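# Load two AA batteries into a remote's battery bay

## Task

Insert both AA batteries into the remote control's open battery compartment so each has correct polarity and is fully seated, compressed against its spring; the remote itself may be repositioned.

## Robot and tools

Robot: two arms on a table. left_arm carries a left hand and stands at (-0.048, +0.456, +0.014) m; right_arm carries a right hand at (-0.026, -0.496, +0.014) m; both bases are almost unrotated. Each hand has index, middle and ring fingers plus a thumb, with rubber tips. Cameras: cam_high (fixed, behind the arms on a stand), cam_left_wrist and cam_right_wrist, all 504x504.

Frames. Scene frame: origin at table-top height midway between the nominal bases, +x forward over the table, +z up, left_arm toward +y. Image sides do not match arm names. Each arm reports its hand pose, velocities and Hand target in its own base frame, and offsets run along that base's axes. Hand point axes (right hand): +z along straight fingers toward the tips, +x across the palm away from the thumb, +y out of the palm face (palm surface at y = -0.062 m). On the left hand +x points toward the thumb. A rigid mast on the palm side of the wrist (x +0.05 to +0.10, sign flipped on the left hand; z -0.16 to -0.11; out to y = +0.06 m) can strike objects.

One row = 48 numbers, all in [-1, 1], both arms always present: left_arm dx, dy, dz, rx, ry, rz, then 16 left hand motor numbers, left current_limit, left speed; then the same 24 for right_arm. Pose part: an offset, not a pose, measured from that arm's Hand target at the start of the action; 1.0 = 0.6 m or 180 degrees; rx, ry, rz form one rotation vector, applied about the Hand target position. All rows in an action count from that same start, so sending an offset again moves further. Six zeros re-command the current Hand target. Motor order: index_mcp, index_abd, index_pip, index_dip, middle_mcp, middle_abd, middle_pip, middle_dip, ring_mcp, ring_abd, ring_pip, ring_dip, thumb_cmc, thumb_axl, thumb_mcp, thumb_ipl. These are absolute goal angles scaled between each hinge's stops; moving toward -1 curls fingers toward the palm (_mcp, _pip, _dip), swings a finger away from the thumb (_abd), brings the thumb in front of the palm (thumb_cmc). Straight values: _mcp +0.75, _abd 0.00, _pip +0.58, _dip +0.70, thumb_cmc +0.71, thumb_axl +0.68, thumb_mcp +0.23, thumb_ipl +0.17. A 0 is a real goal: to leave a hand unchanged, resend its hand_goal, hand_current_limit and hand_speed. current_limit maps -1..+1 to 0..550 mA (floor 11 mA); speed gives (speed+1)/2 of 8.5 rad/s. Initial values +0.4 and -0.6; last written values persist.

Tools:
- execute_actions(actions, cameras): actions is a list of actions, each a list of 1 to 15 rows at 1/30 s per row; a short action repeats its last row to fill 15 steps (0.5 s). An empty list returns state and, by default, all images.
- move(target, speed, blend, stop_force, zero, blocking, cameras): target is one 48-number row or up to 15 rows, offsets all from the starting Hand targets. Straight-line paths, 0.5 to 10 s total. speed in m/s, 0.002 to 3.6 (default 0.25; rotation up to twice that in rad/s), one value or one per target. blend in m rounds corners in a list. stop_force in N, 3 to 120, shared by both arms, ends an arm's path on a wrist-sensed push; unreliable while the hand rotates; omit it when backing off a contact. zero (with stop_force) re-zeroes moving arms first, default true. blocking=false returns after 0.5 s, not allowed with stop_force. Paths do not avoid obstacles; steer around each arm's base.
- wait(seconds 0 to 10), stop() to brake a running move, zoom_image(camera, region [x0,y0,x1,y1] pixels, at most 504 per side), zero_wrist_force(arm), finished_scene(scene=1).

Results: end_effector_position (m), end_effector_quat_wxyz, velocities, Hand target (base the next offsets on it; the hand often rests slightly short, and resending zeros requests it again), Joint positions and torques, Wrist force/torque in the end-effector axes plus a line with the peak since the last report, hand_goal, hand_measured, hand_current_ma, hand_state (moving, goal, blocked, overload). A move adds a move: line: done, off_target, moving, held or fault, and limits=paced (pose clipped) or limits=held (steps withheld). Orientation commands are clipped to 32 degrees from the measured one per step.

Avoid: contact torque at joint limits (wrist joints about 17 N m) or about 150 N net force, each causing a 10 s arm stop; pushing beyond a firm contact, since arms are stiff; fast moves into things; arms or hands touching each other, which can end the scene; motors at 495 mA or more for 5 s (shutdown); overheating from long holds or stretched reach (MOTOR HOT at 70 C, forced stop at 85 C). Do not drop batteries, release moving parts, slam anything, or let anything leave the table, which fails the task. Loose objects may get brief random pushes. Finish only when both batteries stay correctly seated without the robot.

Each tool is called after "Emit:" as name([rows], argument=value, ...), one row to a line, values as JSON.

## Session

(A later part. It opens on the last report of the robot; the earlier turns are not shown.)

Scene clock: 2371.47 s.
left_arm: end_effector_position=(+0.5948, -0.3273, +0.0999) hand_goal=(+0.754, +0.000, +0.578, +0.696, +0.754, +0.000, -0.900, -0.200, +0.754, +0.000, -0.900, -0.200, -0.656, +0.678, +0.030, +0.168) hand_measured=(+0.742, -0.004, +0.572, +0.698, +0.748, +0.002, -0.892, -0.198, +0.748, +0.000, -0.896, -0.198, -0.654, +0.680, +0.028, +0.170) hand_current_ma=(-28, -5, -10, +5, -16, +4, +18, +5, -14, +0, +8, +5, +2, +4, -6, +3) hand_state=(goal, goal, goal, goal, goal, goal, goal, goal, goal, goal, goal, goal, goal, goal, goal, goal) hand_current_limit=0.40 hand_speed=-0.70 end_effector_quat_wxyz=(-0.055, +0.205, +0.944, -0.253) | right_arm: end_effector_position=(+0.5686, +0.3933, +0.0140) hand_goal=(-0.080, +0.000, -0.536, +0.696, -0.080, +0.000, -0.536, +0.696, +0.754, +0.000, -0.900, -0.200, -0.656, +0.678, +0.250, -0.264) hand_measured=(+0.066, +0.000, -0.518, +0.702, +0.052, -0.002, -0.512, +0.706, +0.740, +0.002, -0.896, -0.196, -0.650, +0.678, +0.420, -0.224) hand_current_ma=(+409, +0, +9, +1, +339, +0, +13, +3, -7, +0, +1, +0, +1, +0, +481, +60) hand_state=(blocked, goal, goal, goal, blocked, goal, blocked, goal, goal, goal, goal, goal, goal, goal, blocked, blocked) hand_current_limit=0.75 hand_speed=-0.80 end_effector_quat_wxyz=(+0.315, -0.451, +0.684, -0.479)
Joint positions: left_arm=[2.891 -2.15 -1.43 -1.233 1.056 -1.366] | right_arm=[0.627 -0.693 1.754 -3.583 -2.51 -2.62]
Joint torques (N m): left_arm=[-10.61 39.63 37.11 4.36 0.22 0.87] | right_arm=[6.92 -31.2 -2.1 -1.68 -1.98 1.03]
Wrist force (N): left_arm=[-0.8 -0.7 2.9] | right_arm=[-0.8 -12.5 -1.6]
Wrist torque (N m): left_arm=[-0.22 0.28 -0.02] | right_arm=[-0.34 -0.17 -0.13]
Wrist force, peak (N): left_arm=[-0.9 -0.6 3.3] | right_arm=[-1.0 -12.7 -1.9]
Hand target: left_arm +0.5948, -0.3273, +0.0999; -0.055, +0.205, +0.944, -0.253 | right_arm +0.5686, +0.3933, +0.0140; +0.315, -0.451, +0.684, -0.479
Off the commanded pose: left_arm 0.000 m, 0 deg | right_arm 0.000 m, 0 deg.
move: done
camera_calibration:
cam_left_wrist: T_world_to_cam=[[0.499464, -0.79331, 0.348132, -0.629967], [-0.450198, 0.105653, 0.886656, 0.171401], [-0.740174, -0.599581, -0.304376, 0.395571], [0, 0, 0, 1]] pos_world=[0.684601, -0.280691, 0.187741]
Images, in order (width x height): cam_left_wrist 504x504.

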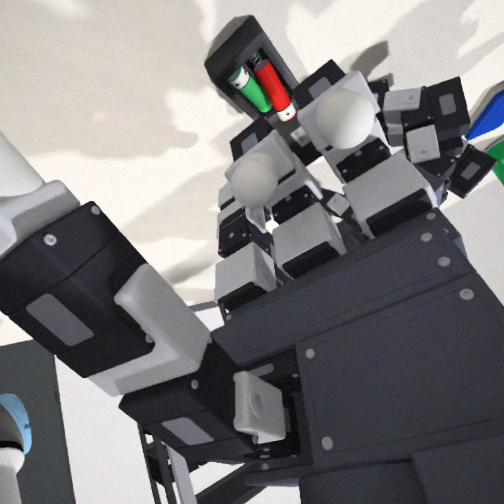

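Emit:
move([
  [0.0579,-0.0258,0,0,0,0,0.754,0,0.577,0.696,0.754,0,-0.9,-0.2,0.754,0,-0.9,-0.2,-0.657,0.678,0.03,0.168,0.4,-0.7,0,0,0,0,0,0,-0.08,0,-0.536,0.696,-0.08,0,-0.536,0.696,0.754,0,-0.9,-0.2,-0.657,0.678,0.25,-0.265,0.75,-0.8],
  [0.0579,-0.0258,-0.0383,0,0,0,0.754,0,0.577,0.696,0.754,0,-0.9,-0.2,0.754,0,-0.9,-0.2,-0.657,0.678,0.03,0.168,0.4,-0.7,0,0,0,0,0,0,-0.08,0,-0.536,0.696,-0.08,0,-0.536,0.696,0.754,0,-0.9,-0.2,-0.657,0.678,0.25,-0.265,0.75,-0.8],
], speed=0.06, stop_force=5, cameras=["cam_left_wrist","cam_high"])

Emit:
zoom_image(camera="cam_left_wrist", region=[150, 0, 400, 250])

Emit:
zoom_image(camera="cam_high", region=[180, 180, 330, 330])

Scene clock: 2382.53 s.
left_arm: end_effector_position=(+0.6295, -0.3429, +0.0777) hand_goal=(+0.754, +0.000, +0.578, +0.696, +0.754, +0.000, -0.900, -0.200, +0.754, +0.000, -0.900, -0.200, -0.656, +0.678, +0.030, +0.168) hand_measured=(+0.746, -0.002, +0.574, +0.690, +0.748, +0.002, -0.892, -0.198, +0.748, +0.000, -0.896, -0.198, -0.654, +0.680, +0.028, +0.170) hand_current_ma=(-16, -3, -9, -11, -15, +4, +18, +5, -14, +0, +8, +5, +2, +4, -6, +3) hand_state=(goal, goal, goal, goal, goal, goal, goal, goal, goal, goal, goal, goal, goal, goal, goal, goal) hand_current_limit=0.40 hand_speed=-0.70 end_effector_quat_wxyz=(-0.055, +0.205, +0.944, -0.253) | right_arm: end_effector_position=(+0.5686, +0.3933, +0.0140) hand_goal=(-0.080, +0.000, -0.536, +0.696, -0.080, +0.000, -0.536, +0.696, +0.754, +0.000, -0.900, -0.200, -0.656, +0.678, +0.250, -0.264) hand_measured=(+0.066, +0.000, -0.518, +0.702, +0.052, -0.002, -0.512, +0.706, +0.740, +0.002, -0.896, -0.196, -0.650, +0.678, +0.420, -0.224) hand_current_ma=(+409, +0, +9, +1, +339, +0, +13, +3, -7, +0, +1, +0, +1, +0, +481, +60) hand_state=(blocked, goal, goal, goal, blocked, goal, blocked, goal, goal, goal, goal, goal, goal, goal, blocked, blocked) hand_current_limit=0.75 hand_speed=-0.80 end_effector_quat_wxyz=(+0.315, -0.451, +0.684, -0.479)
Joint positions: left_arm=[2.882 -2.258 -1.311 -1.24 1.055 -1.376] | right_arm=[0.627 -0.693 1.754 -3.583 -2.51 -2.62]
Joint torques (N m): left_arm=[0.53 57.75 36.74 3.69 -1.78 0.88] | right_arm=[5.81 -31.45 -1.86 0.09 -1.8 0.91]
Wrist force (N): left_arm=[-0.9 -0.7 0.7] | right_arm=[-0.6 -11.9 -1.7]
Wrist torque (N m): left_arm=[-0.08 0.36 -0.04] | right_arm=[-0.26 -0.19 -0.11]
Wrist force, peak (N): left_arm=[-0.9 -2.0 -12.4] | right_arm=[-1.3 -12.6 -1.7]
Hand target: left_arm +0.6295, -0.3429, +0.0777; -0.055, +0.205, +0.944, -0.253 (not the last commanded pose) | right_arm +0.5686, +0.3933, +0.0140; +0.315, -0.451, +0.684, -0.479
Off the commanded pose: left_arm 0.001 m, 0 deg | right_arm 0.000 m, 0 deg.
move: contact (left_arm)
camera_calibration:
cam_left_wrist: T_world_to_cam=[[0.499381, -0.793364, 0.348127, -0.651866], [-0.450105, 0.105762, 0.88669, 0.208402], [-0.740287, -0.59949, -0.304282, 0.405205], [0, 0, 0, 1]] pos_world=[0.719301, -0.296292, 0.165441]
Images, in order (width x height): cam_high 504x504, cam_left_wrist 504x504.

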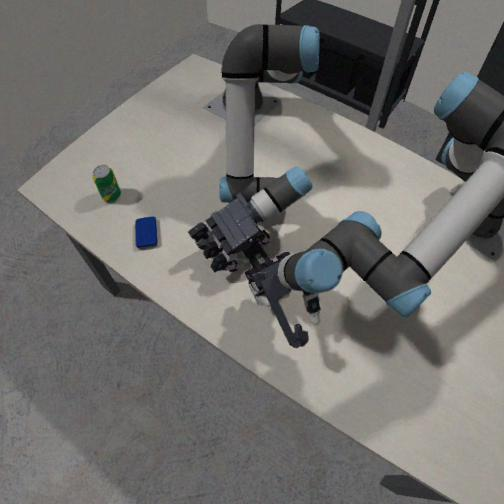

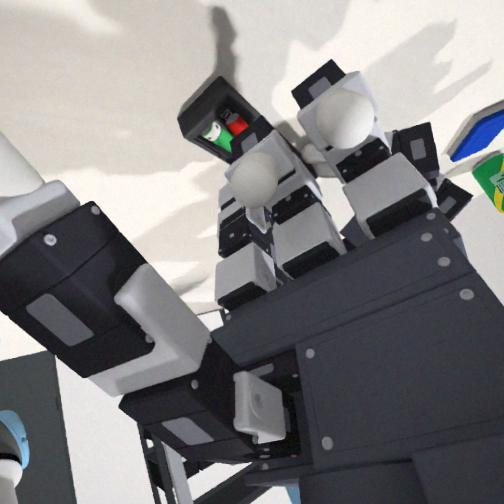

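Scaled by 2.016.

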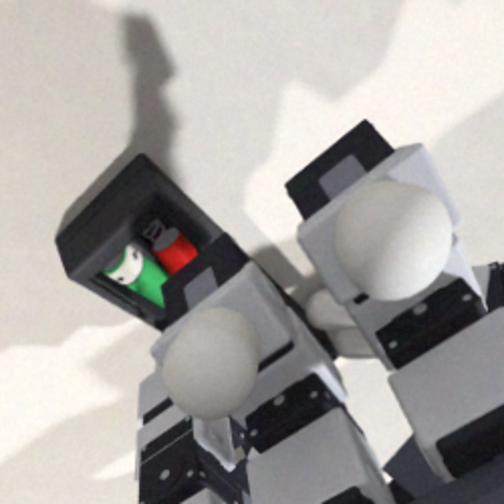

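Scaled by 3.360.

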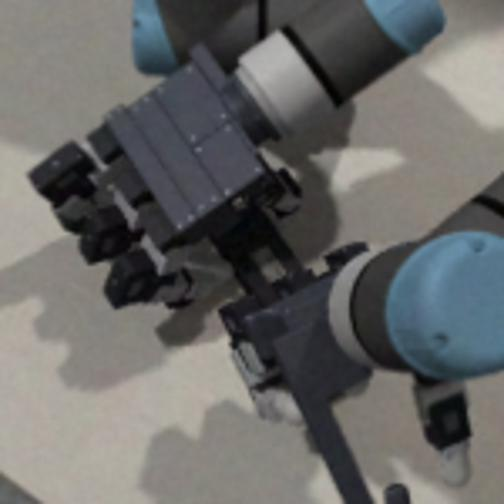

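Emit:
move([
  [0,0,0.0705,0,0,0,0.754,0,0.577,0.696,0.754,0,-0.9,-0.2,0.754,0,-0.9,-0.2,-0.657,0.678,0.03,0.168,0.4,-0.7,0,0,0,0,0,0,-0.08,0,-0.536,0.696,-0.08,0,-0.536,0.696,0.754,0,-0.9,-0.2,-0.657,0.678,0.25,-0.265,0.75,-0.8],
  [-0.1413,0.0629,0.0705,0,0,0,0.754,0,-0.9,-0.2,0.754,0,-0.9,-0.2,0.754,0,0.577,0.696,-0.657,0.678,0.03,0.168,0.4,-0.5,0,0,0,0,0,0,-0.08,0,-0.536,0.696,-0.08,0,-0.536,0.696,0.754,0,-0.9,-0.2,-0.657,0.678,0.25,-0.265,0.75,-0.8],
], speed=0.1, cameras=["cam_left_wrist"])

Emit:
zoom_image(camera="cam_left_wrist", region=[150, 0, 400, 250])

Scene clock: 2394.27 s.
left_arm: end_effector_position=(+0.5447, -0.3051, +0.1200) hand_goal=(+0.754, +0.000, -0.900, -0.200, +0.754, +0.000, -0.900, -0.200, +0.754, +0.000, +0.578, +0.696, -0.656, +0.678, +0.030, +0.168) hand_measured=(+0.748, -0.002, -0.894, -0.196, +0.748, +0.002, -0.892, -0.198, +0.748, +0.000, +0.572, +0.694, -0.654, +0.680, +0.028, +0.170) hand_current_ma=(-15, -3, +14, +6, -15, +4, +17, +5, -14, +0, -11, -4, +2, +4, -6, +3) hand_state=(goal, goal, goal, goal, goal, goal, goal, goal, goal, goal, goal, goal, goal, goal, goal, goal) hand_current_limit=0.40 hand_speed=-0.50 end_effector_quat_wxyz=(-0.055, +0.205, +0.944, -0.253) | right_arm: end_effector_position=(+0.5686, +0.3933, +0.0140) hand_goal=(-0.080, +0.000, -0.536, +0.696, -0.080, +0.000, -0.536, +0.696, +0.754, +0.000, -0.900, -0.200, -0.656, +0.678, +0.250, -0.264) hand_measured=(+0.066, +0.000, -0.518, +0.702, +0.052, -0.002, -0.512, +0.706, +0.740, +0.002, -0.896, -0.196, -0.650, +0.678, +0.420, -0.224) hand_current_ma=(+409, +0, +9, +1, +339, +0, +13, +3, -7, +0, +1, +0, +1, +0, +481, +60) hand_state=(blocked, goal, goal, goal, blocked, goal, blocked, goal, goal, goal, goal, goal, goal, goal, blocked, blocked) hand_current_limit=0.75 hand_speed=-0.80 end_effector_quat_wxyz=(+0.315, -0.451, +0.684, -0.479)
Joint positions: left_arm=[2.906 -2.01 -1.593 -1.219 1.058 -1.35] | right_arm=[0.627 -0.693 1.754 -3.583 -2.51 -2.62]
Joint torques (N m): left_arm=[-11.38 29.08 34.45 0.44 -1.85 -1.19] | right_arm=[7.33 -30.31 -2.2 0.2 -2.05 0.83]
Wrist force (N): left_arm=[-0.8 -0.5 3.1] | right_arm=[-1.1 -12.0 -1.8]
Wrist torque (N m): left_arm=[-0.20 0.28 -0.02] | right_arm=[-0.26 -0.13 -0.15]
Wrist force, peak (N): left_arm=[-0.8 0.1 4.4] | right_arm=[-1.1 -12.7 -1.7]
Hand target: left_arm +0.5447, -0.3051, +0.1200; -0.055, +0.205, +0.944, -0.253 | right_arm +0.5686, +0.3933, +0.0140; +0.315, -0.451, +0.684, -0.479
Off the commanded pose: left_arm 0.000 m, 0 deg | right_arm 0.000 m, 0 deg.
move: done
camera_calibration:
cam_left_wrist: T_world_to_cam=[[0.499381, -0.793364, 0.348127, -0.594255], [-0.450105, 0.105762, 0.88669, 0.128729], [-0.740287, -0.59949, -0.304282, 0.377961], [0, 0, 0, 1]] pos_world=[0.634501, -0.258492, 0.207741]
Images, in order (width x height): cam_left_wrist 504x504.

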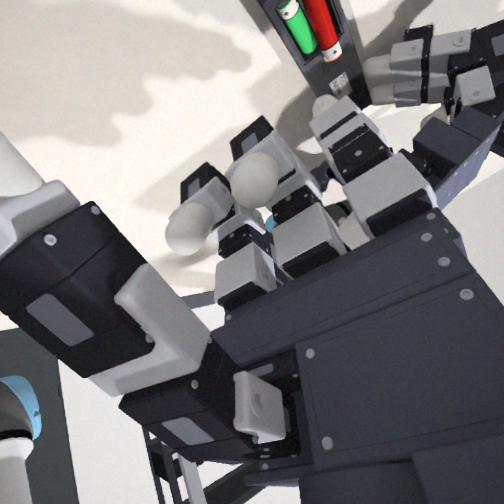

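Scaled by 2.016.

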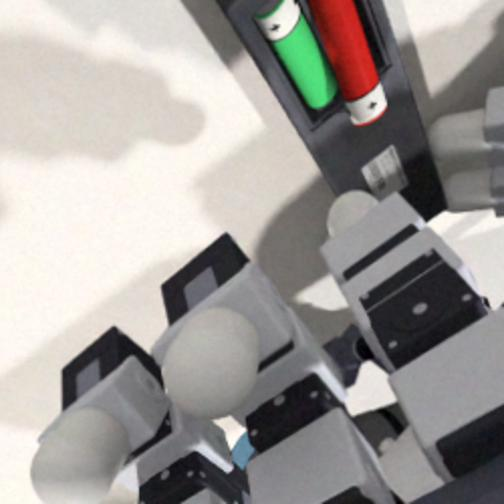

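Emit:
zoom_image(camera="cam_left_wrist", region=[260, 0, 400, 120])

Scaled by 3.600.

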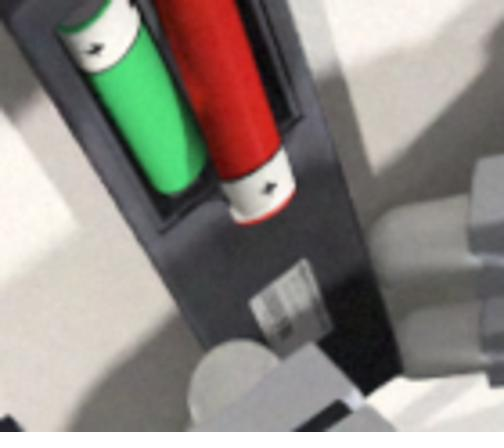

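Emit:
move([
  [0.0017,-0.0043,0,0,0,0,0.754,0,-0.9,-0.2,0.754,0,-0.9,-0.2,0.754,0,0.577,0.696,-0.657,0.678,0.03,0.168,0.4,-0.5,0,0,0,0,0,0,-0.08,0,-0.536,0.696,-0.08,0,-0.536,0.696,0.754,0,-0.9,-0.2,-0.657,0.678,0.25,-0.265,0.75,-0.8],
  [0.0017,-0.0043,-0.0655,0,0,0,0.754,0,-0.9,-0.2,0.754,0,-0.9,-0.2,0.754,0,0.577,0.696,-0.657,0.678,0.03,0.168,0.4,-0.5,0,0,0,0,0,0,-0.08,0,-0.536,0.696,-0.08,0,-0.536,0.696,0.754,0,-0.9,-0.2,-0.657,0.678,0.25,-0.265,0.75,-0.8],
], speed=0.06, stop_force=5, cameras=["cam_left_wrist"])

Emit:
zoom_image(camera="cam_left_wrist", region=[200, 0, 400, 200])

Scene clock: 2415.07 s.
left_arm: end_effector_position=(+0.5457, -0.3077, +0.0807) hand_goal=(+0.754, +0.000, -0.900, -0.200, +0.754, +0.000, -0.900, -0.200, +0.754, +0.000, +0.578, +0.696, -0.656, +0.678, +0.030, +0.168) hand_measured=(+0.748, -0.002, -0.894, -0.196, +0.748, +0.002, -0.892, -0.198, +0.748, +0.000, +0.572, +0.694, -0.654, +0.680, +0.028, +0.170) hand_current_ma=(-14, -3, +13, +6, -15, +4, +17, +5, -14, +0, -11, -4, +2, +4, -6, +3) hand_state=(goal, goal, goal, goal, goal, goal, goal, goal, goal, goal, goal, goal, goal, goal, goal, goal) hand_current_limit=0.40 hand_speed=-0.50 end_effector_quat_wxyz=(-0.055, +0.205, +0.944, -0.253) | right_arm: end_effector_position=(+0.5686, +0.3933, +0.0140) hand_goal=(-0.080, +0.000, -0.536, +0.696, -0.080, +0.000, -0.536, +0.696, +0.754, +0.000, -0.900, -0.200, -0.656, +0.678, +0.250, -0.264) hand_measured=(+0.066, +0.000, -0.518, +0.702, +0.052, -0.002, -0.512, +0.706, +0.740, +0.002, -0.896, -0.196, -0.650, +0.678, +0.420, -0.224) hand_current_ma=(+409, +0, +9, +1, +339, +0, +13, +3, -7, +0, +1, +0, +1, +0, +481, +60) hand_state=(blocked, goal, goal, goal, blocked, goal, blocked, goal, goal, goal, goal, goal, goal, goal, blocked, blocked) hand_current_limit=0.75 hand_speed=-0.80 end_effector_quat_wxyz=(+0.315, -0.451, +0.684, -0.479)
Joint positions: left_arm=[2.902 -2.06 -1.632 -1.129 1.057 -1.354] | right_arm=[0.627 -0.693 1.754 -3.583 -2.51 -2.62]
Joint torques (N m): left_arm=[10.14 50.72 36.21 0.91 -3.07 -1.2] | right_arm=[6.5 -31.73 -1.3 0.11 -1.99 0.75]
Wrist force (N): left_arm=[-0.8 -0.5 3.2] | right_arm=[-1.2 -12.2 -2.1]
Wrist torque (N m): left_arm=[-0.22 0.29 -0.03] | right_arm=[-0.26 -0.11 -0.16]
Wrist force, peak (N): left_arm=[-0.8 -0.1 3.6] | right_arm=[-0.8 -12.7 -1.7]
Hand target: left_arm +0.5457, -0.3077, +0.0807; -0.055, +0.205, +0.944, -0.253 | right_arm +0.5686, +0.3933, +0.0140; +0.315, -0.451, +0.684, -0.479
Off the commanded pose: left_arm 0.000 m, 0 deg | right_arm 0.000 m, 0 deg.
move: done
camera_calibration:
cam_left_wrist: T_world_to_cam=[[0.499381, -0.793364, 0.348127, -0.583186], [-0.450105, 0.105762, 0.88669, 0.164346], [-0.740287, -0.59949, -0.304282, 0.365258], [0, 0, 0, 1]] pos_world=[0.635601, -0.261092, 0.168441]
Images, in order (width x height): cam_left_wrist 504x504.

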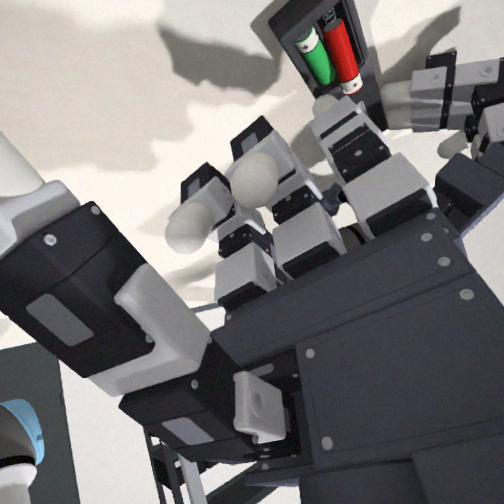

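Scaled by 2.520.

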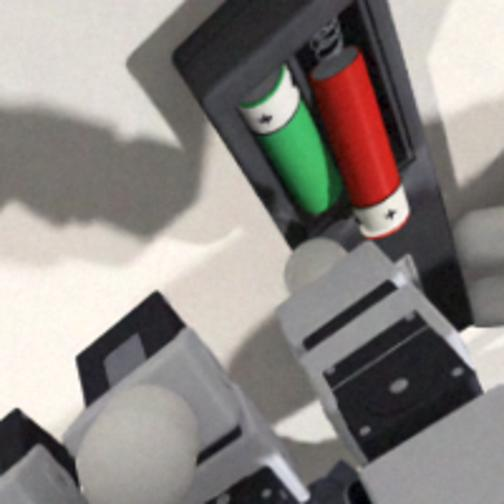

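Emit:
move(target=[0.0183,-0.0081,-0.001,0,0,0,0.754,0,-0.9,-0.2,0.754,0,-0.9,-0.2,0.754,0,0.577,0.696,-0.657,0.678,0.03,0.168,0.4,-0.5,0,0,0,0,0,0,-0.08,0,-0.536,0.696,-0.08,0,-0.536,0.696,0.754,0,-0.9,-0.2,-0.657,0.678,0.25,-0.265,0.75,-0.8], speed=0.02, stop_force=8, cameras=["cam_left_wrist"])

Emit:
zoom_image(camera="cam_left_wrist", region=[200, 0, 400, 200])

Scene clock: 2419.87 s.
left_arm: end_effector_position=(+0.5567, -0.3126, +0.0801) hand_goal=(+0.754, +0.000, -0.900, -0.200, +0.754, +0.000, -0.900, -0.200, +0.754, +0.000, +0.578, +0.696, -0.656, +0.678, +0.030, +0.168) hand_measured=(+0.748, -0.002, -0.894, -0.196, +0.748, +0.002, -0.892, -0.198, +0.748, +0.000, +0.572, +0.694, -0.654, +0.680, +0.028, +0.170) hand_current_ma=(-14, -3, +13, +6, -15, +4, +17, +5, -14, +0, -10, -4, +2, +4, -6, +3) hand_state=(goal, goal, goal, goal, goal, goal, goal, goal, goal, goal, goal, goal, goal, goal, goal, goal) hand_current_limit=0.40 hand_speed=-0.50 end_effector_quat_wxyz=(-0.055, +0.205, +0.944, -0.253) | right_arm: end_effector_position=(+0.5686, +0.3933, +0.0140) hand_goal=(-0.080, +0.000, -0.536, +0.696, -0.080, +0.000, -0.536, +0.696, +0.754, +0.000, -0.900, -0.200, -0.656, +0.678, +0.250, -0.264) hand_measured=(+0.066, +0.000, -0.518, +0.702, +0.052, -0.002, -0.512, +0.706, +0.740, +0.002, -0.896, -0.196, -0.650, +0.678, +0.420, -0.224) hand_current_ma=(+409, +0, +9, +1, +339, +0, +13, +3, -7, +0, +1, +0, +1, +0, +481, +60) hand_state=(blocked, goal, goal, goal, blocked, goal, blocked, goal, goal, goal, goal, goal, goal, goal, blocked, blocked) hand_current_limit=0.75 hand_speed=-0.80 end_effector_quat_wxyz=(+0.315, -0.451, +0.684, -0.479)
Joint positions: left_arm=[2.899 -2.085 -1.593 -1.14 1.057 -1.357] | right_arm=[0.627 -0.693 1.754 -3.583 -2.51 -2.62]
Joint torques (N m): left_arm=[-1.97 52.01 6.49 3.8 -2.87 1.17] | right_arm=[7.75 -30.86 -1.47 0.16 -1.94 0.82]
Wrist force (N): left_arm=[-0.9 -0.5 3.1] | right_arm=[-0.7 -12.5 -2.0]
Wrist torque (N m): left_arm=[-0.20 0.29 -0.03] | right_arm=[-0.31 -0.18 -0.12]
Wrist force, peak (N): left_arm=[-0.9 -0.8 3.2] | right_arm=[-1.1 -12.8 -1.8]
Hand target: left_arm +0.5567, -0.3126, +0.0801; -0.055, +0.205, +0.944, -0.253 | right_arm +0.5686, +0.3933, +0.0140; +0.315, -0.451, +0.684, -0.479
Off the commanded pose: left_arm 0.000 m, 0 deg | right_arm 0.000 m, 0 deg.
move: done
camera_calibration:
cam_left_wrist: T_world_to_cam=[[0.499381, -0.793364, 0.348127, -0.592308], [-0.450105, 0.105762, 0.88669, 0.170302], [-0.740287, -0.59949, -0.304282, 0.370207], [0, 0, 0, 1]] pos_world=[0.646501, -0.265992, 0.167841]
Images, in order (width x height): cam_left_wrist 504x504.

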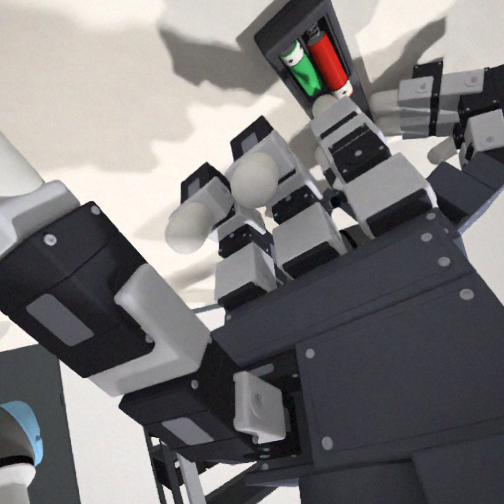

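Scaled by 2.520.

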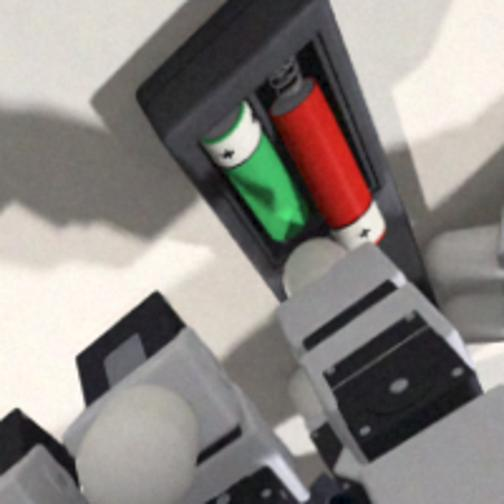

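Emit:
move([
  [-0.0061,0.0027,0,0,0,0,0.754,0,-0.9,-0.2,0.754,0,-0.9,-0.2,0.754,0,0.577,0.696,-0.657,0.678,0.03,0.168,0.4,-0.5,0,0,0,0,0,0,-0.08,0,-0.536,0.696,-0.08,0,-0.536,0.696,0.754,0,-0.9,-0.2,-0.657,0.678,0.25,-0.265,0.75,-0.8],
  [-0.0061,0.0027,0.04,0,0,0,0.754,0,-0.9,-0.2,0.754,0,-0.9,-0.2,0.754,0,0.577,0.696,-0.657,0.678,0.03,0.168,0.4,-0.5,0,0,0,0,0,0,-0.08,0,-0.536,0.696,-0.08,0,-0.536,0.696,0.754,0,-0.9,-0.2,-0.657,0.678,0.25,-0.265,0.75,-0.8],
  [0.0137,-0.0408,0.04,0,0,0,0.754,0,-0.9,-0.2,0.754,0,-0.9,-0.2,0.754,0,0.577,0.696,-0.657,0.678,0.03,0.168,0.4,-0.5,0,0,0,0,0,0,-0.08,0,-0.536,0.696,-0.08,0,-0.536,0.696,0.754,0,-0.9,-0.2,-0.657,0.678,0.25,-0.265,0.75,-0.8],
], speed=0.05, stop_force=6, cameras=["cam_left_wrist"])

Emit:
zoom_image(camera="cam_left_wrist", region=[200, 0, 400, 200])

Scene clock: 2431.83 s.
left_arm: end_effector_position=(+0.5649, -0.3370, +0.1041) hand_goal=(+0.754, +0.000, -0.900, -0.200, +0.754, +0.000, -0.900, -0.200, +0.754, +0.000, +0.578, +0.696, -0.656, +0.678, +0.030, +0.168) hand_measured=(+0.748, -0.002, -0.894, -0.196, +0.748, +0.002, -0.892, -0.198, +0.748, +0.000, +0.572, +0.694, -0.654, +0.680, +0.028, +0.170) hand_current_ma=(-14, -3, +13, +6, -14, +4, +17, +5, -14, +0, -10, -4, +2, +4, -6, +3) hand_state=(goal, goal, goal, goal, goal, goal, goal, goal, goal, goal, goal, goal, goal, goal, goal, goal) hand_current_limit=0.40 hand_speed=-0.50 end_effector_quat_wxyz=(-0.055, +0.205, +0.944, -0.253) | right_arm: end_effector_position=(+0.5686, +0.3933, +0.0140) hand_goal=(-0.080, +0.000, -0.536, +0.696, -0.080, +0.000, -0.536, +0.696, +0.754, +0.000, -0.900, -0.200, -0.656, +0.678, +0.250, -0.264) hand_measured=(+0.066, +0.000, -0.518, +0.702, +0.052, -0.002, -0.512, +0.706, +0.740, +0.002, -0.896, -0.196, -0.650, +0.678, +0.420, -0.224) hand_current_ma=(+409, +0, +9, +1, +339, +0, +13, +3, -7, +0, +1, +0, +1, +0, +481, +60) hand_state=(blocked, goal, goal, goal, blocked, goal, blocked, goal, goal, goal, goal, goal, goal, goal, blocked, blocked) hand_current_limit=0.75 hand_speed=-0.80 end_effector_quat_wxyz=(+0.315, -0.451, +0.684, -0.479)
Joint positions: left_arm=[2.866 -2.098 -1.507 -1.194 1.054 -1.395] | right_arm=[0.627 -0.693 1.754 -3.583 -2.51 -2.62]
Joint torques (N m): left_arm=[10.61 52.37 7.2 3.82 0.42 1.31] | right_arm=[6.87 -32.56 -0.77 0.16 -2.19 0.51]
Wrist force (N): left_arm=[-0.9 -0.8 3.2] | right_arm=[-0.8 -12.3 -2.0]
Wrist torque (N m): left_arm=[-0.24 0.29 0.05] | right_arm=[-0.28 -0.16 -0.13]
Wrist force, peak (N): left_arm=[-1.4 -1.3 3.3] | right_arm=[-0.8 -12.7 -2.0]
Hand target: left_arm +0.5649, -0.3370, +0.1041; -0.055, +0.205, +0.944, -0.253 | right_arm +0.5686, +0.3933, +0.0140; +0.315, -0.451, +0.684, -0.479
Off the commanded pose: left_arm 0.000 m, 0 deg | right_arm 0.000 m, 0 deg.
move: done
camera_calibration:
cam_left_wrist: T_world_to_cam=[[0.499381, -0.793364, 0.348127, -0.624166], [-0.450105, 0.105762, 0.88669, 0.155338], [-0.740287, -0.59949, -0.304282, 0.369027], [0, 0, 0, 1]] pos_world=[0.654801, -0.290392, 0.191841]
Images, in order (width x height): cam_left_wrist 504x504.

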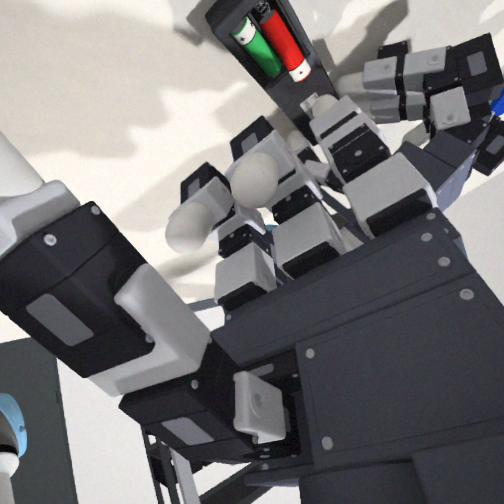

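Scaled by 2.520.

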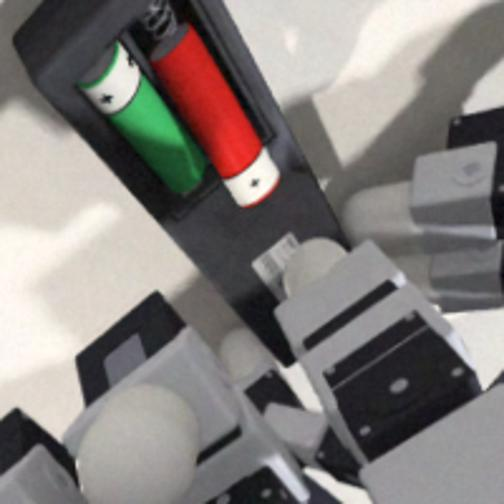

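Emit:
move([
  [-0.0049,0.0022,0,0,0,0,0.754,0,-0.9,-0.2,0.754,0,-0.9,-0.2,0.754,0,0.577,0.696,-0.657,0.678,0.03,0.168,0.4,-0.5,0,0,0,0,0,0,-0.08,0,-0.536,0.696,-0.08,0,-0.536,0.696,0.754,0,-0.9,-0.2,-0.657,0.678,0.25,-0.265,0.75,-0.8],
  [-0.0049,0.0022,-0.0390,0,0,0,0.754,0,-0.9,-0.2,0.754,0,-0.9,-0.2,0.754,0,0.577,0.696,-0.657,0.678,0.03,0.168,0.4,-0.5,0,0,0,0,0,0,-0.08,0,-0.536,0.696,-0.08,0,-0.536,0.696,0.754,0,-0.9,-0.2,-0.657,0.678,0.25,-0.265,0.75,-0.8],
  [0.0005,0.0144,-0.0390,0,0,0,0.754,0,-0.9,-0.2,0.754,0,-0.9,-0.2,0.754,0,0.577,0.696,-0.657,0.678,0.03,0.168,0.4,-0.5,0,0,0,0,0,0,-0.08,0,-0.536,0.696,-0.08,0,-0.536,0.696,0.754,0,-0.9,-0.2,-0.657,0.678,0.25,-0.265,0.75,-0.8],
], speed=0.04, stop_force=6, cameras=["cam_left_wrist"])

Emit:
zoom_image(camera="cam_left_wrist", region=[200, 0, 400, 200])

Scene clock: 2451.73 s.
left_arm: end_effector_position=(+0.5652, -0.3284, +0.0806) hand_goal=(+0.754, +0.000, -0.900, -0.200, +0.754, +0.000, -0.900, -0.200, +0.754, +0.000, +0.578, +0.696, -0.656, +0.678, +0.030, +0.168) hand_measured=(+0.748, -0.002, -0.894, -0.196, +0.748, +0.002, -0.892, -0.198, +0.752, +0.000, +0.578, +0.696, -0.654, +0.680, +0.028, +0.170) hand_current_ma=(-14, -3, +13, +6, -14, +4, +17, +5, -2, +0, +0, +0, +2, +4, -6, +3) hand_state=(goal, goal, goal, goal, goal, goal, goal, goal, goal, goal, goal, goal, goal, goal, goal, goal) hand_current_limit=0.40 hand_speed=-0.50 end_effector_quat_wxyz=(-0.055, +0.205, +0.944, -0.253) | right_arm: end_effector_position=(+0.5686, +0.3933, +0.0140) hand_goal=(-0.080, +0.000, -0.536, +0.696, -0.080, +0.000, -0.536, +0.696, +0.754, +0.000, -0.900, -0.200, -0.656, +0.678, +0.250, -0.264) hand_measured=(+0.066, +0.000, -0.518, +0.702, +0.052, -0.002, -0.512, +0.706, +0.740, +0.002, -0.896, -0.196, -0.650, +0.678, +0.420, -0.224) hand_current_ma=(+409, +0, +9, +1, +339, +0, +13, +3, -7, +0, +1, +0, +1, +0, +481, +60) hand_state=(blocked, goal, goal, goal, blocked, goal, blocked, goal, goal, goal, goal, goal, goal, goal, blocked, blocked) hand_current_limit=0.75 hand_speed=-0.80 end_effector_quat_wxyz=(+0.315, -0.451, +0.684, -0.479)
Joint positions: left_arm=[2.879 -2.116 -1.544 -1.147 1.055 -1.381] | right_arm=[0.627 -0.693 1.754 -3.583 -2.51 -2.62]
Joint torques (N m): left_arm=[-13.13 53.08 20.19 4.28 -1.66 -1.08] | right_arm=[6.37 -30.96 -0.9 0 -2.22 0.58]
Wrist force (N): left_arm=[-1.0 -1.1 3.1] | right_arm=[-0.9 -12.5 -2.0]
Wrist torque (N m): left_arm=[-0.23 0.32 -0.01] | right_arm=[-0.30 -0.15 -0.14]
Wrist force, peak (N): left_arm=[-1.0 -0.5 3.7] | right_arm=[-0.8 -12.8 -1.8]
Hand target: left_arm +0.5652, -0.3284, +0.0807; -0.055, +0.205, +0.944, -0.253 | right_arm +0.5686, +0.3933, +0.0140; +0.315, -0.451, +0.684, -0.479
Off the commanded pose: left_arm 0.000 m, 0 deg | right_arm 0.000 m, 0 deg.
move: done
camera_calibration:
cam_left_wrist: T_world_to_cam=[[0.499397, -0.793367, 0.348096, -0.609353], [-0.450088, 0.105734, 0.886703, 0.175291], [-0.740286, -0.599491, -0.304282, 0.367284], [0, 0, 0, 1]] pos_world=[0.655101, -0.281791, 0.168441]
Images, in order (width x height): cam_left_wrist 504x504.

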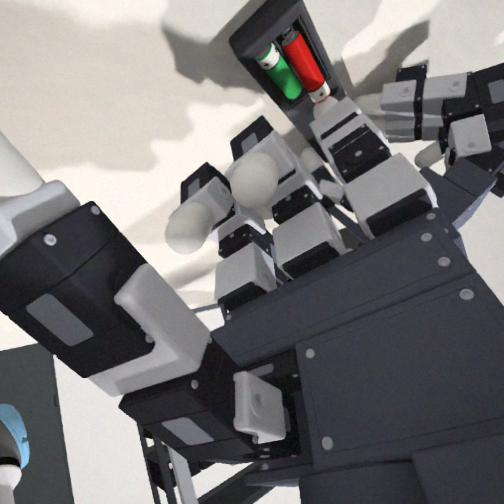

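Scaled by 2.520.

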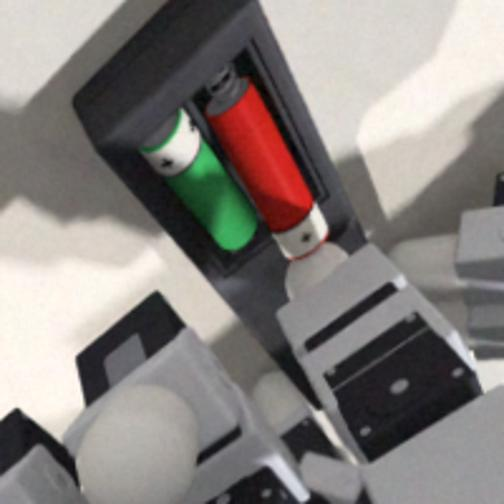

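Emit:
move([
  [0,0,0.001,0,0,0,0.754,0,-0.9,-0.2,0.754,0,-0.9,-0.2,0.67,0,0.54,0.66,-0.657,0.678,0.03,0.168,0.6,-0.7,0,0,0,0,0,0,-0.08,0,-0.536,0.696,-0.08,0,-0.536,0.696,0.754,0,-0.9,-0.2,-0.657,0.678,0.25,-0.265,0.75,-0.8],
], speed=0.04, cameras=["cam_left_wrist"])

Emit:
zoom_image(camera="cam_left_wrist", region=[200, 0, 400, 200])

Scene clock: 2458.43 s.
left_arm: end_effector_position=(+0.5652, -0.3284, +0.0813) hand_goal=(+0.754, +0.000, -0.900, -0.200, +0.754, +0.000, -0.900, -0.200, +0.670, +0.000, +0.540, +0.660, -0.656, +0.678, +0.030, +0.168) hand_measured=(+0.748, -0.002, -0.894, -0.196, +0.748, +0.002, -0.892, -0.198, +0.746, +0.000, +0.570, +0.680, -0.654, +0.680, +0.028, +0.170) hand_current_ma=(-14, -3, +13, +6, -14, +4, +17, +5, +291, +0, +85, +54, +2, +4, -6, +3) hand_state=(goal, goal, goal, goal, goal, goal, goal, goal, blocked, goal, blocked, goal, goal, goal, goal, goal) hand_current_limit=0.60 hand_speed=-0.70 end_effector_quat_wxyz=(-0.055, +0.205, +0.944, -0.253) | right_arm: end_effector_position=(+0.5686, +0.3933, +0.0140) hand_goal=(-0.080, +0.000, -0.536, +0.696, -0.080, +0.000, -0.536, +0.696, +0.754, +0.000, -0.900, -0.200, -0.656, +0.678, +0.250, -0.264) hand_measured=(+0.066, +0.000, -0.518, +0.702, +0.052, -0.002, -0.512, +0.706, +0.740, +0.002, -0.896, -0.196, -0.650, +0.678, +0.420, -0.224) hand_current_ma=(+409, +0, +9, +1, +339, +0, +13, +3, -7, +0, +1, +0, +1, +0, +481, +60) hand_state=(blocked, goal, goal, goal, blocked, goal, blocked, goal, goal, goal, goal, goal, goal, goal, blocked, blocked) hand_current_limit=0.75 hand_speed=-0.80 end_effector_quat_wxyz=(+0.315, -0.451, +0.684, -0.479)
Joint positions: left_arm=[2.879 -2.115 -1.544 -1.148 1.055 -1.381] | right_arm=[0.627 -0.693 1.754 -3.583 -2.51 -2.62]
Joint torques (N m): left_arm=[-9.94 51.95 36.94 0.42 -1.77 -0.35] | right_arm=[6.64 -31.54 -1.16 0.22 -2.25 0.44]
Wrist force (N): left_arm=[-1.0 -3.1 3.6] | right_arm=[-1.0 -12.5 -1.9]
Wrist torque (N m): left_arm=[-0.16 0.37 0.10] | right_arm=[-0.31 -0.13 -0.14]
Wrist force, peak (N): left_arm=[-0.6 -3.2 3.7] | right_arm=[-1.1 -12.5 -2.1]
Hand target: left_arm +0.5652, -0.3284, +0.0813; -0.055, +0.205, +0.944, -0.253 | right_arm +0.5686, +0.3933, +0.0140; +0.315, -0.451, +0.684, -0.479
Off the commanded pose: left_arm 0.000 m, 0 deg | right_arm 0.000 m, 0 deg.
move: done
camera_calibration:
cam_left_wrist: T_world_to_cam=[[0.499381, -0.793364, 0.348127, -0.609556], [-0.450105, 0.105762, 0.88669, 0.17478], [-0.740287, -0.59949, -0.304282, 0.367467], [0, 0, 0, 1]] pos_world=[0.655101, -0.281792, 0.169041]
Images, in order (width x height): cam_left_wrist 504x504.

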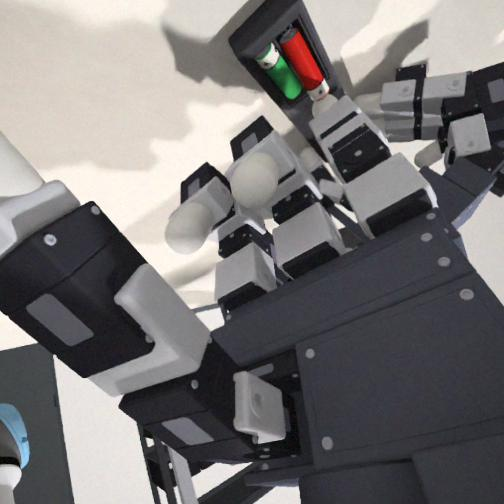

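Scaled by 2.520.

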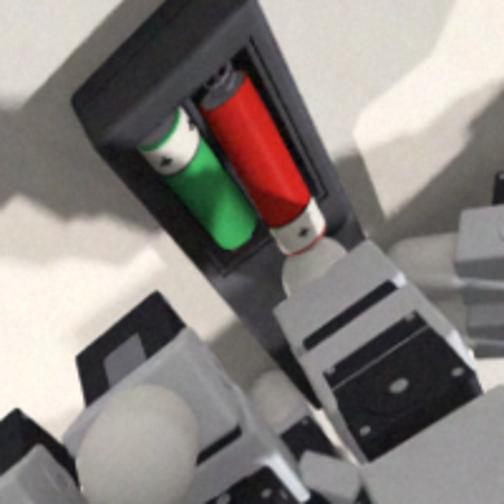

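Emit:
move([
  [0.0041,0.0091,0,0,0,0,0.754,0,-0.9,-0.2,0.754,0,-0.9,-0.2,0.67,0,0.54,0.66,-0.657,0.678,0.03,0.168,0.6,-0.7,0,0,0,0,0,0,-0.08,0,-0.536,0.696,-0.08,0,-0.536,0.696,0.754,0,-0.9,-0.2,-0.657,0.678,0.25,-0.265,0.75,-0.8],
], speed=0.02, stop_force=15, cameras=["cam_left_wrist"])

Emit:
zoom_image(camera="cam_left_wrist", region=[200, 0, 400, 200])

Scene clock: 2464.40 s.
left_arm: end_effector_position=(+0.5677, -0.3229, +0.0813) hand_goal=(+0.754, +0.000, -0.900, -0.200, +0.754, +0.000, -0.900, -0.200, +0.670, +0.000, +0.540, +0.660, -0.656, +0.678, +0.030, +0.168) hand_measured=(+0.748, -0.002, -0.894, -0.196, +0.748, +0.002, -0.892, -0.198, +0.750, +0.002, +0.586, +0.682, -0.654, +0.680, +0.028, +0.170) hand_current_ma=(-13, -3, +13, +6, -14, +4, +17, +5, +314, +2, +145, +59, +2, +4, -6, +3) hand_state=(goal, goal, goal, goal, goal, goal, goal, goal, blocked, goal, blocked, blocked, goal, goal, goal, goal) hand_current_limit=0.60 hand_speed=-0.70 end_effector_quat_wxyz=(-0.055, +0.205, +0.944, -0.253) | right_arm: end_effector_position=(+0.5686, +0.3933, +0.0140) hand_goal=(-0.080, +0.000, -0.536, +0.696, -0.080, +0.000, -0.536, +0.696, +0.754, +0.000, -0.900, -0.200, -0.656, +0.678, +0.250, -0.264) hand_measured=(+0.066, +0.000, -0.516, +0.702, +0.050, -0.002, -0.512, +0.706, +0.740, +0.002, -0.896, -0.196, -0.650, +0.678, +0.420, -0.224) hand_current_ma=(+404, +0, +10, +1, +334, +0, +14, +3, -7, +0, +1, +0, +1, +0, +481, +63) hand_state=(blocked, goal, goal, goal, blocked, goal, blocked, goal, goal, goal, goal, goal, goal, goal, blocked, blocked) hand_current_limit=0.75 hand_speed=-0.80 end_effector_quat_wxyz=(+0.315, -0.451, +0.684, -0.479)
Joint positions: left_arm=[2.888 -2.115 -1.544 -1.154 1.056 -1.37] | right_arm=[0.627 -0.693 1.754 -3.583 -2.51 -2.62]
Joint torques (N m): left_arm=[-10.5 47.52 9.02 3.86 -0.39 -1.28] | right_arm=[5.94 -32.16 -0.79 0.09 -2.08 0.29]
Wrist force (N): left_arm=[-0.8 -5.4 3.9] | right_arm=[-1.7 -11.5 -2.8]
Wrist torque (N m): left_arm=[-0.02 0.40 0.25] | right_arm=[-0.26 -0.10 -0.12]
Wrist force, peak (N): left_arm=[-0.7 -5.7 4.1] | right_arm=[-1.0 -12.5 -2.2]
Hand target: left_arm +0.5677, -0.3229, +0.0813; -0.055, +0.205, +0.944, -0.253 | right_arm +0.5686, +0.3933, +0.0140; +0.315, -0.451, +0.684, -0.479
Off the commanded pose: left_arm 0.000 m, 0 deg | right_arm 0.000 m, 0 deg.
move: done
camera_calibration:
cam_left_wrist: T_world_to_cam=[[0.499332, -0.79338, 0.34816, -0.606404], [-0.450195, 0.105748, 0.886647, 0.175253], [-0.740265, -0.599471, -0.304372, 0.372577], [0, 0, 0, 1]] pos_world=[0.657501, -0.276292, 0.169141]
Images, in order (width x height): cam_left_wrist 504x504.

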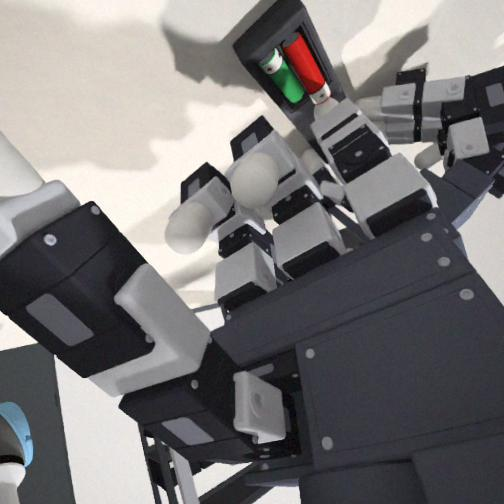

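Scaled by 2.520.

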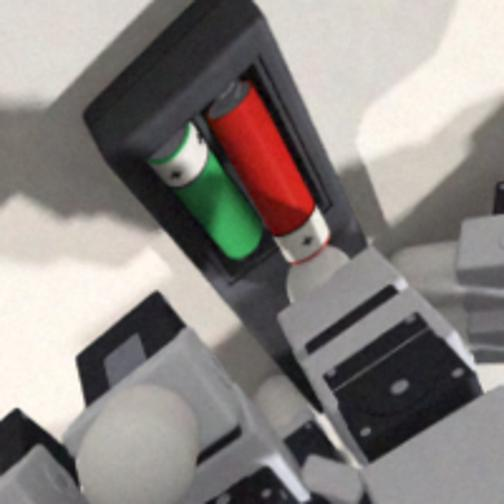

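Emit:
move([
  [0.0041,0.0091,0,0,0,0,0.754,0,-0.9,-0.2,0.754,0,-0.9,-0.2,0.67,0,0.54,0.66,-0.657,0.678,0.03,0.168,0.7,-0.7,0,0,0,0,0,0,-0.08,0,-0.536,0.696,-0.08,0,-0.536,0.696,0.754,0,-0.9,-0.2,-0.657,0.678,0.25,-0.265,0.75,-0.8],
], speed=0.02, stop_force=15, cameras=["cam_left_wrist"])

Emit:
zoom_image(camera="cam_left_wrist", region=[200, 0, 400, 200])

Scene clock: 2473.03 s.
left_arm: end_effector_position=(+0.5702, -0.3175, +0.0813) hand_goal=(+0.754, +0.000, -0.900, -0.200, +0.754, +0.000, -0.900, -0.200, +0.670, +0.000, +0.540, +0.660, -0.656, +0.678, +0.030, +0.168) hand_measured=(+0.748, -0.002, -0.894, -0.196, +0.748, +0.002, -0.892, -0.198, +0.766, +0.002, +0.594, +0.686, -0.654, +0.680, +0.028, +0.170) hand_current_ma=(-13, -3, +13, +6, -14, +4, +17, +5, +395, +4, +182, +74, +2, +4, -6, +3) hand_state=(goal, goal, goal, goal, goal, goal, goal, goal, blocked, goal, blocked, blocked, goal, goal, goal, goal) hand_current_limit=0.70 hand_speed=-0.70 end_effector_quat_wxyz=(-0.055, +0.205, +0.944, -0.253) | right_arm: end_effector_position=(+0.5686, +0.3933, +0.0140) hand_goal=(-0.080, +0.000, -0.536, +0.696, -0.080, +0.000, -0.536, +0.696, +0.754, +0.000, -0.900, -0.200, -0.656, +0.678, +0.250, -0.264) hand_measured=(+0.066, +0.000, -0.516, +0.702, +0.050, -0.002, -0.512, +0.706, +0.740, +0.002, -0.896, -0.196, -0.650, +0.678, +0.420, -0.224) hand_current_ma=(+404, +0, +10, +1, +334, +0, +14, +3, -7, +0, +1, +0, +1, +0, +481, +63) hand_state=(blocked, goal, goal, goal, blocked, goal, blocked, goal, goal, goal, goal, goal, goal, goal, blocked, blocked) hand_current_limit=0.75 hand_speed=-0.80 end_effector_quat_wxyz=(+0.315, -0.451, +0.684, -0.479)
Joint positions: left_arm=[2.897 -2.114 -1.543 -1.16 1.057 -1.36] | right_arm=[0.627 -0.693 1.754 -3.583 -2.51 -2.62]
Joint torques (N m): left_arm=[-8.8 49.25 36.81 4.06 -0.24 -1.26] | right_arm=[6.33 -32.02 -1.19 0.31 -2.15 0.21]
Wrist force (N): left_arm=[-0.5 -6.3 3.9] | right_arm=[-1.3 -11.5 -2.9]
Wrist torque (N m): left_arm=[0.01 0.37 0.33] | right_arm=[-0.26 -0.15 -0.09]
Wrist force, peak (N): left_arm=[-0.6 -6.5 4.1] | right_arm=[-1.7 -12.0 -3.0]
Hand target: left_arm +0.5702, -0.3175, +0.0813; -0.055, +0.205, +0.944, -0.253 | right_arm +0.5686, +0.3933, +0.0140; +0.315, -0.451, +0.684, -0.479
Off the commanded pose: left_arm 0.000 m, 0 deg | right_arm 0.000 m, 0 deg.
move: done
camera_calibration:
cam_left_wrist: T_world_to_cam=[[0.499381, -0.793364, 0.348127, -0.603355], [-0.450105, 0.105762, 0.88669, 0.175833], [-0.740287, -0.59949, -0.304282, 0.377629], [0, 0, 0, 1]] pos_world=[0.660001, -0.270892, 0.169041]
Images, in order (width x height): cam_left_wrist 504x504.

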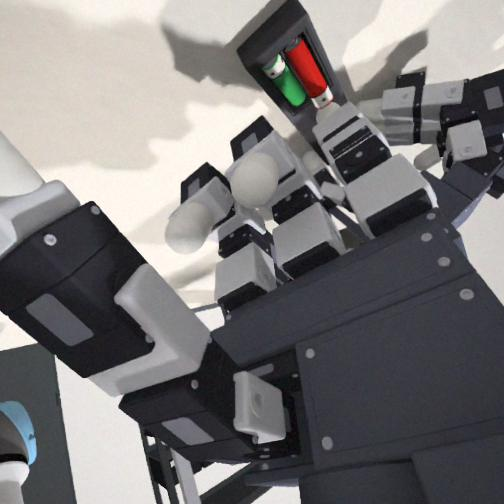

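Scaled by 2.520.

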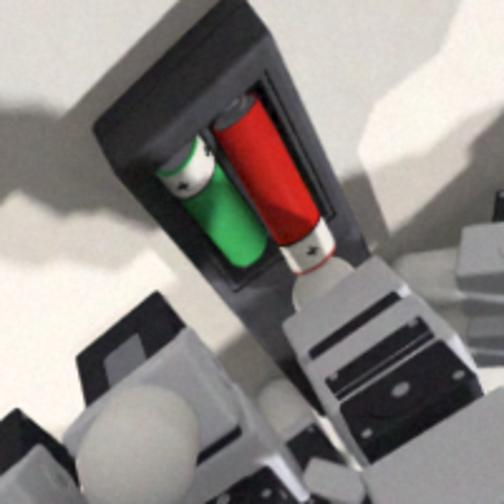

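Emit:
move([
  [-0.0027,-0.0061,0.003,0,0,0,0.754,0,-0.9,-0.2,0.754,0,-0.9,-0.2,0.754,0,0.577,0.696,0.3,0.678,0.03,0.168,0.4,-0.5,0,0,0,0,0,0,-0.08,0,-0.536,0.696,-0.08,0,-0.536,0.696,0.754,0,-0.9,-0.2,-0.657,0.678,0.25,-0.265,0.75,-0.8],
  [-0.0052,-0.0116,0.083,0,0,0,0.754,0,-0.9,-0.2,0.754,0,-0.9,-0.2,0.754,0,0.577,0.696,0.3,0.678,0.03,0.168,0.4,-0.5,0,0,0,0,0,0,-0.08,0,-0.536,0.696,-0.08,0,-0.536,0.696,0.754,0,-0.9,-0.2,-0.657,0.678,0.25,-0.265,0.75,-0.8],
  [-0.0052,-0.0116,0.083,-0.1523,0.0678,0,0.754,0,-0.9,-0.2,0.754,0,-0.9,-0.2,0.754,0,0.577,0.696,0.3,0.678,0.03,0.168,0.4,-0.5,0,0,0,0,0,0,-0.08,0,-0.536,0.696,-0.08,0,-0.536,0.696,0.754,0,-0.9,-0.2,-0.657,0.678,0.25,-0.265,0.75,-0.8],
], speed=0.1, cameras=["cam_left_wrist","cam_high"])

Emit:
zoom_image(camera="cam_left_wrist", region=[200, 0, 400, 200])

Scene clock: 2512.57 s.
left_arm: end_effector_position=(+0.5672, -0.3244, +0.1311) hand_goal=(+0.754, +0.000, -0.900, -0.200, +0.754, +0.000, -0.900, -0.200, +0.754, +0.000, +0.578, +0.696, +0.300, +0.678, +0.030, +0.168) hand_measured=(+0.748, -0.002, -0.894, -0.196, +0.748, +0.002, -0.894, -0.198, +0.746, +0.002, +0.578, +0.698, +0.290, +0.680, +0.028, +0.170) hand_current_ma=(-13, -3, +11, +6, -14, +4, +14, +5, -17, +4, +0, +3, -22, +2, -6, +3) hand_state=(goal, goal, goal, goal, goal, goal, goal, goal, goal, goal, goal, goal, goal, goal, goal, goal) hand_current_limit=0.40 hand_speed=-0.50 end_effector_quat_wxyz=(-0.104, +0.185, +0.846, -0.489) | right_arm: end_effector_position=(+0.5686, +0.3933, +0.0140) hand_goal=(-0.080, +0.000, -0.536, +0.696, -0.080, +0.000, -0.536, +0.696, +0.754, +0.000, -0.900, -0.200, -0.656, +0.678, +0.250, -0.264) hand_measured=(+0.066, +0.000, -0.516, +0.702, +0.050, -0.002, -0.512, +0.706, +0.740, +0.002, -0.896, -0.196, -0.650, +0.678, +0.420, -0.224) hand_current_ma=(+404, +0, +10, +1, +334, +0, +14, +3, -7, +0, +1, +0, +1, +0, +481, +63) hand_state=(blocked, goal, goal, goal, blocked, goal, blocked, goal, goal, goal, goal, goal, goal, goal, blocked, blocked) hand_current_limit=0.75 hand_speed=-0.80 end_effector_quat_wxyz=(+0.315, -0.451, +0.684, -0.479)
Joint positions: left_arm=[3.054 -2.115 -1.439 -1.678 0.614 -0.955] | right_arm=[0.627 -0.693 1.754 -3.583 -2.51 -2.62]
Joint torques (N m): left_arm=[-12.2 53.38 11.39 2.7 0.45 -0.44] | right_arm=[6.43 -30.74 -0.69 0.02 -1.94 0.14]
Wrist force (N): left_arm=[-0.9 -0.8 3.0] | right_arm=[-1.7 -11.5 -2.8]
Wrist torque (N m): left_arm=[-0.28 0.28 0.01] | right_arm=[-0.26 -0.10 -0.12]
Wrist force, peak (N): left_arm=[-0.7 -6.4 4.2] | right_arm=[-1.4 -12.1 -2.7]
Hand target: left_arm +0.5670, -0.3244, +0.1311; -0.104, +0.185, +0.846, -0.489 | right_arm +0.5686, +0.3933, +0.0140; +0.315, -0.451, +0.684, -0.479
Off the commanded pose: left_arm 0.000 m, 0 deg | right_arm 0.000 m, 0 deg.
move: done
camera_calibration:
cam_left_wrist: T_world_to_cam=[[0.59871, -0.570307, 0.562403, -0.636729], [-0.265218, 0.52139, 0.811056, 0.170863], [-0.755782, -0.634747, 0.160905, 0.322826], [0, 0, 0, 1]] pos_world=[0.670518, -0.247304, 0.167574]
Images, in order (width x height): cam_high 504x504, cam_left_wrist 504x504.

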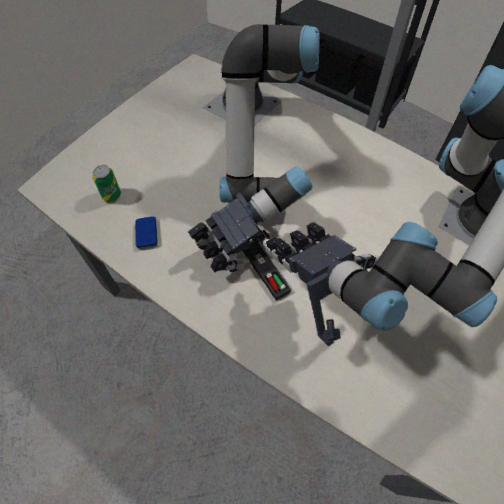

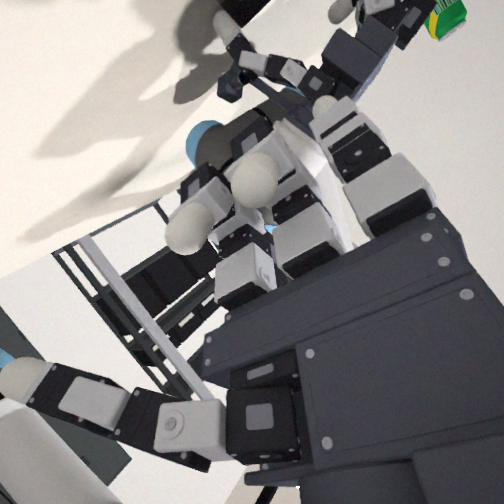

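Scaled by 2.520.

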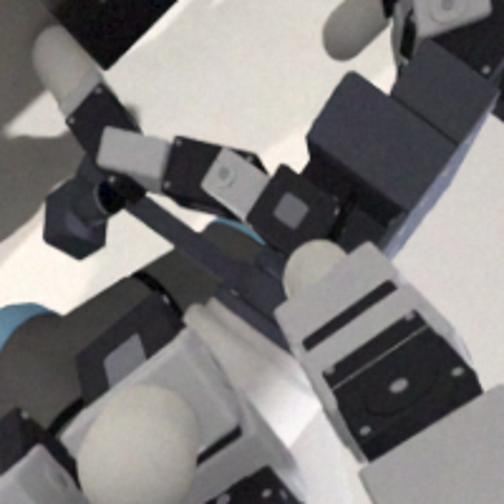

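Emit:
zoom_image(camera="cam_high", region=[230, 240, 310, 320])

Scaled by 6.300.

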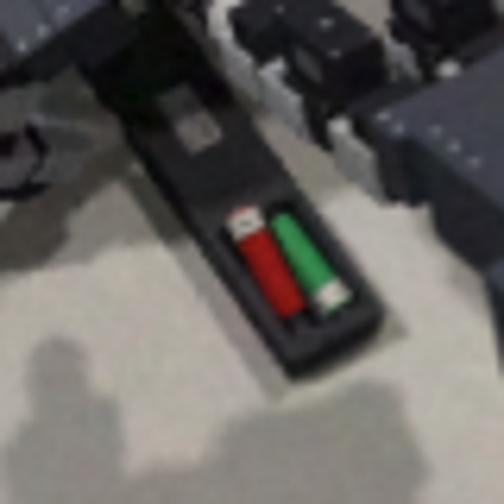

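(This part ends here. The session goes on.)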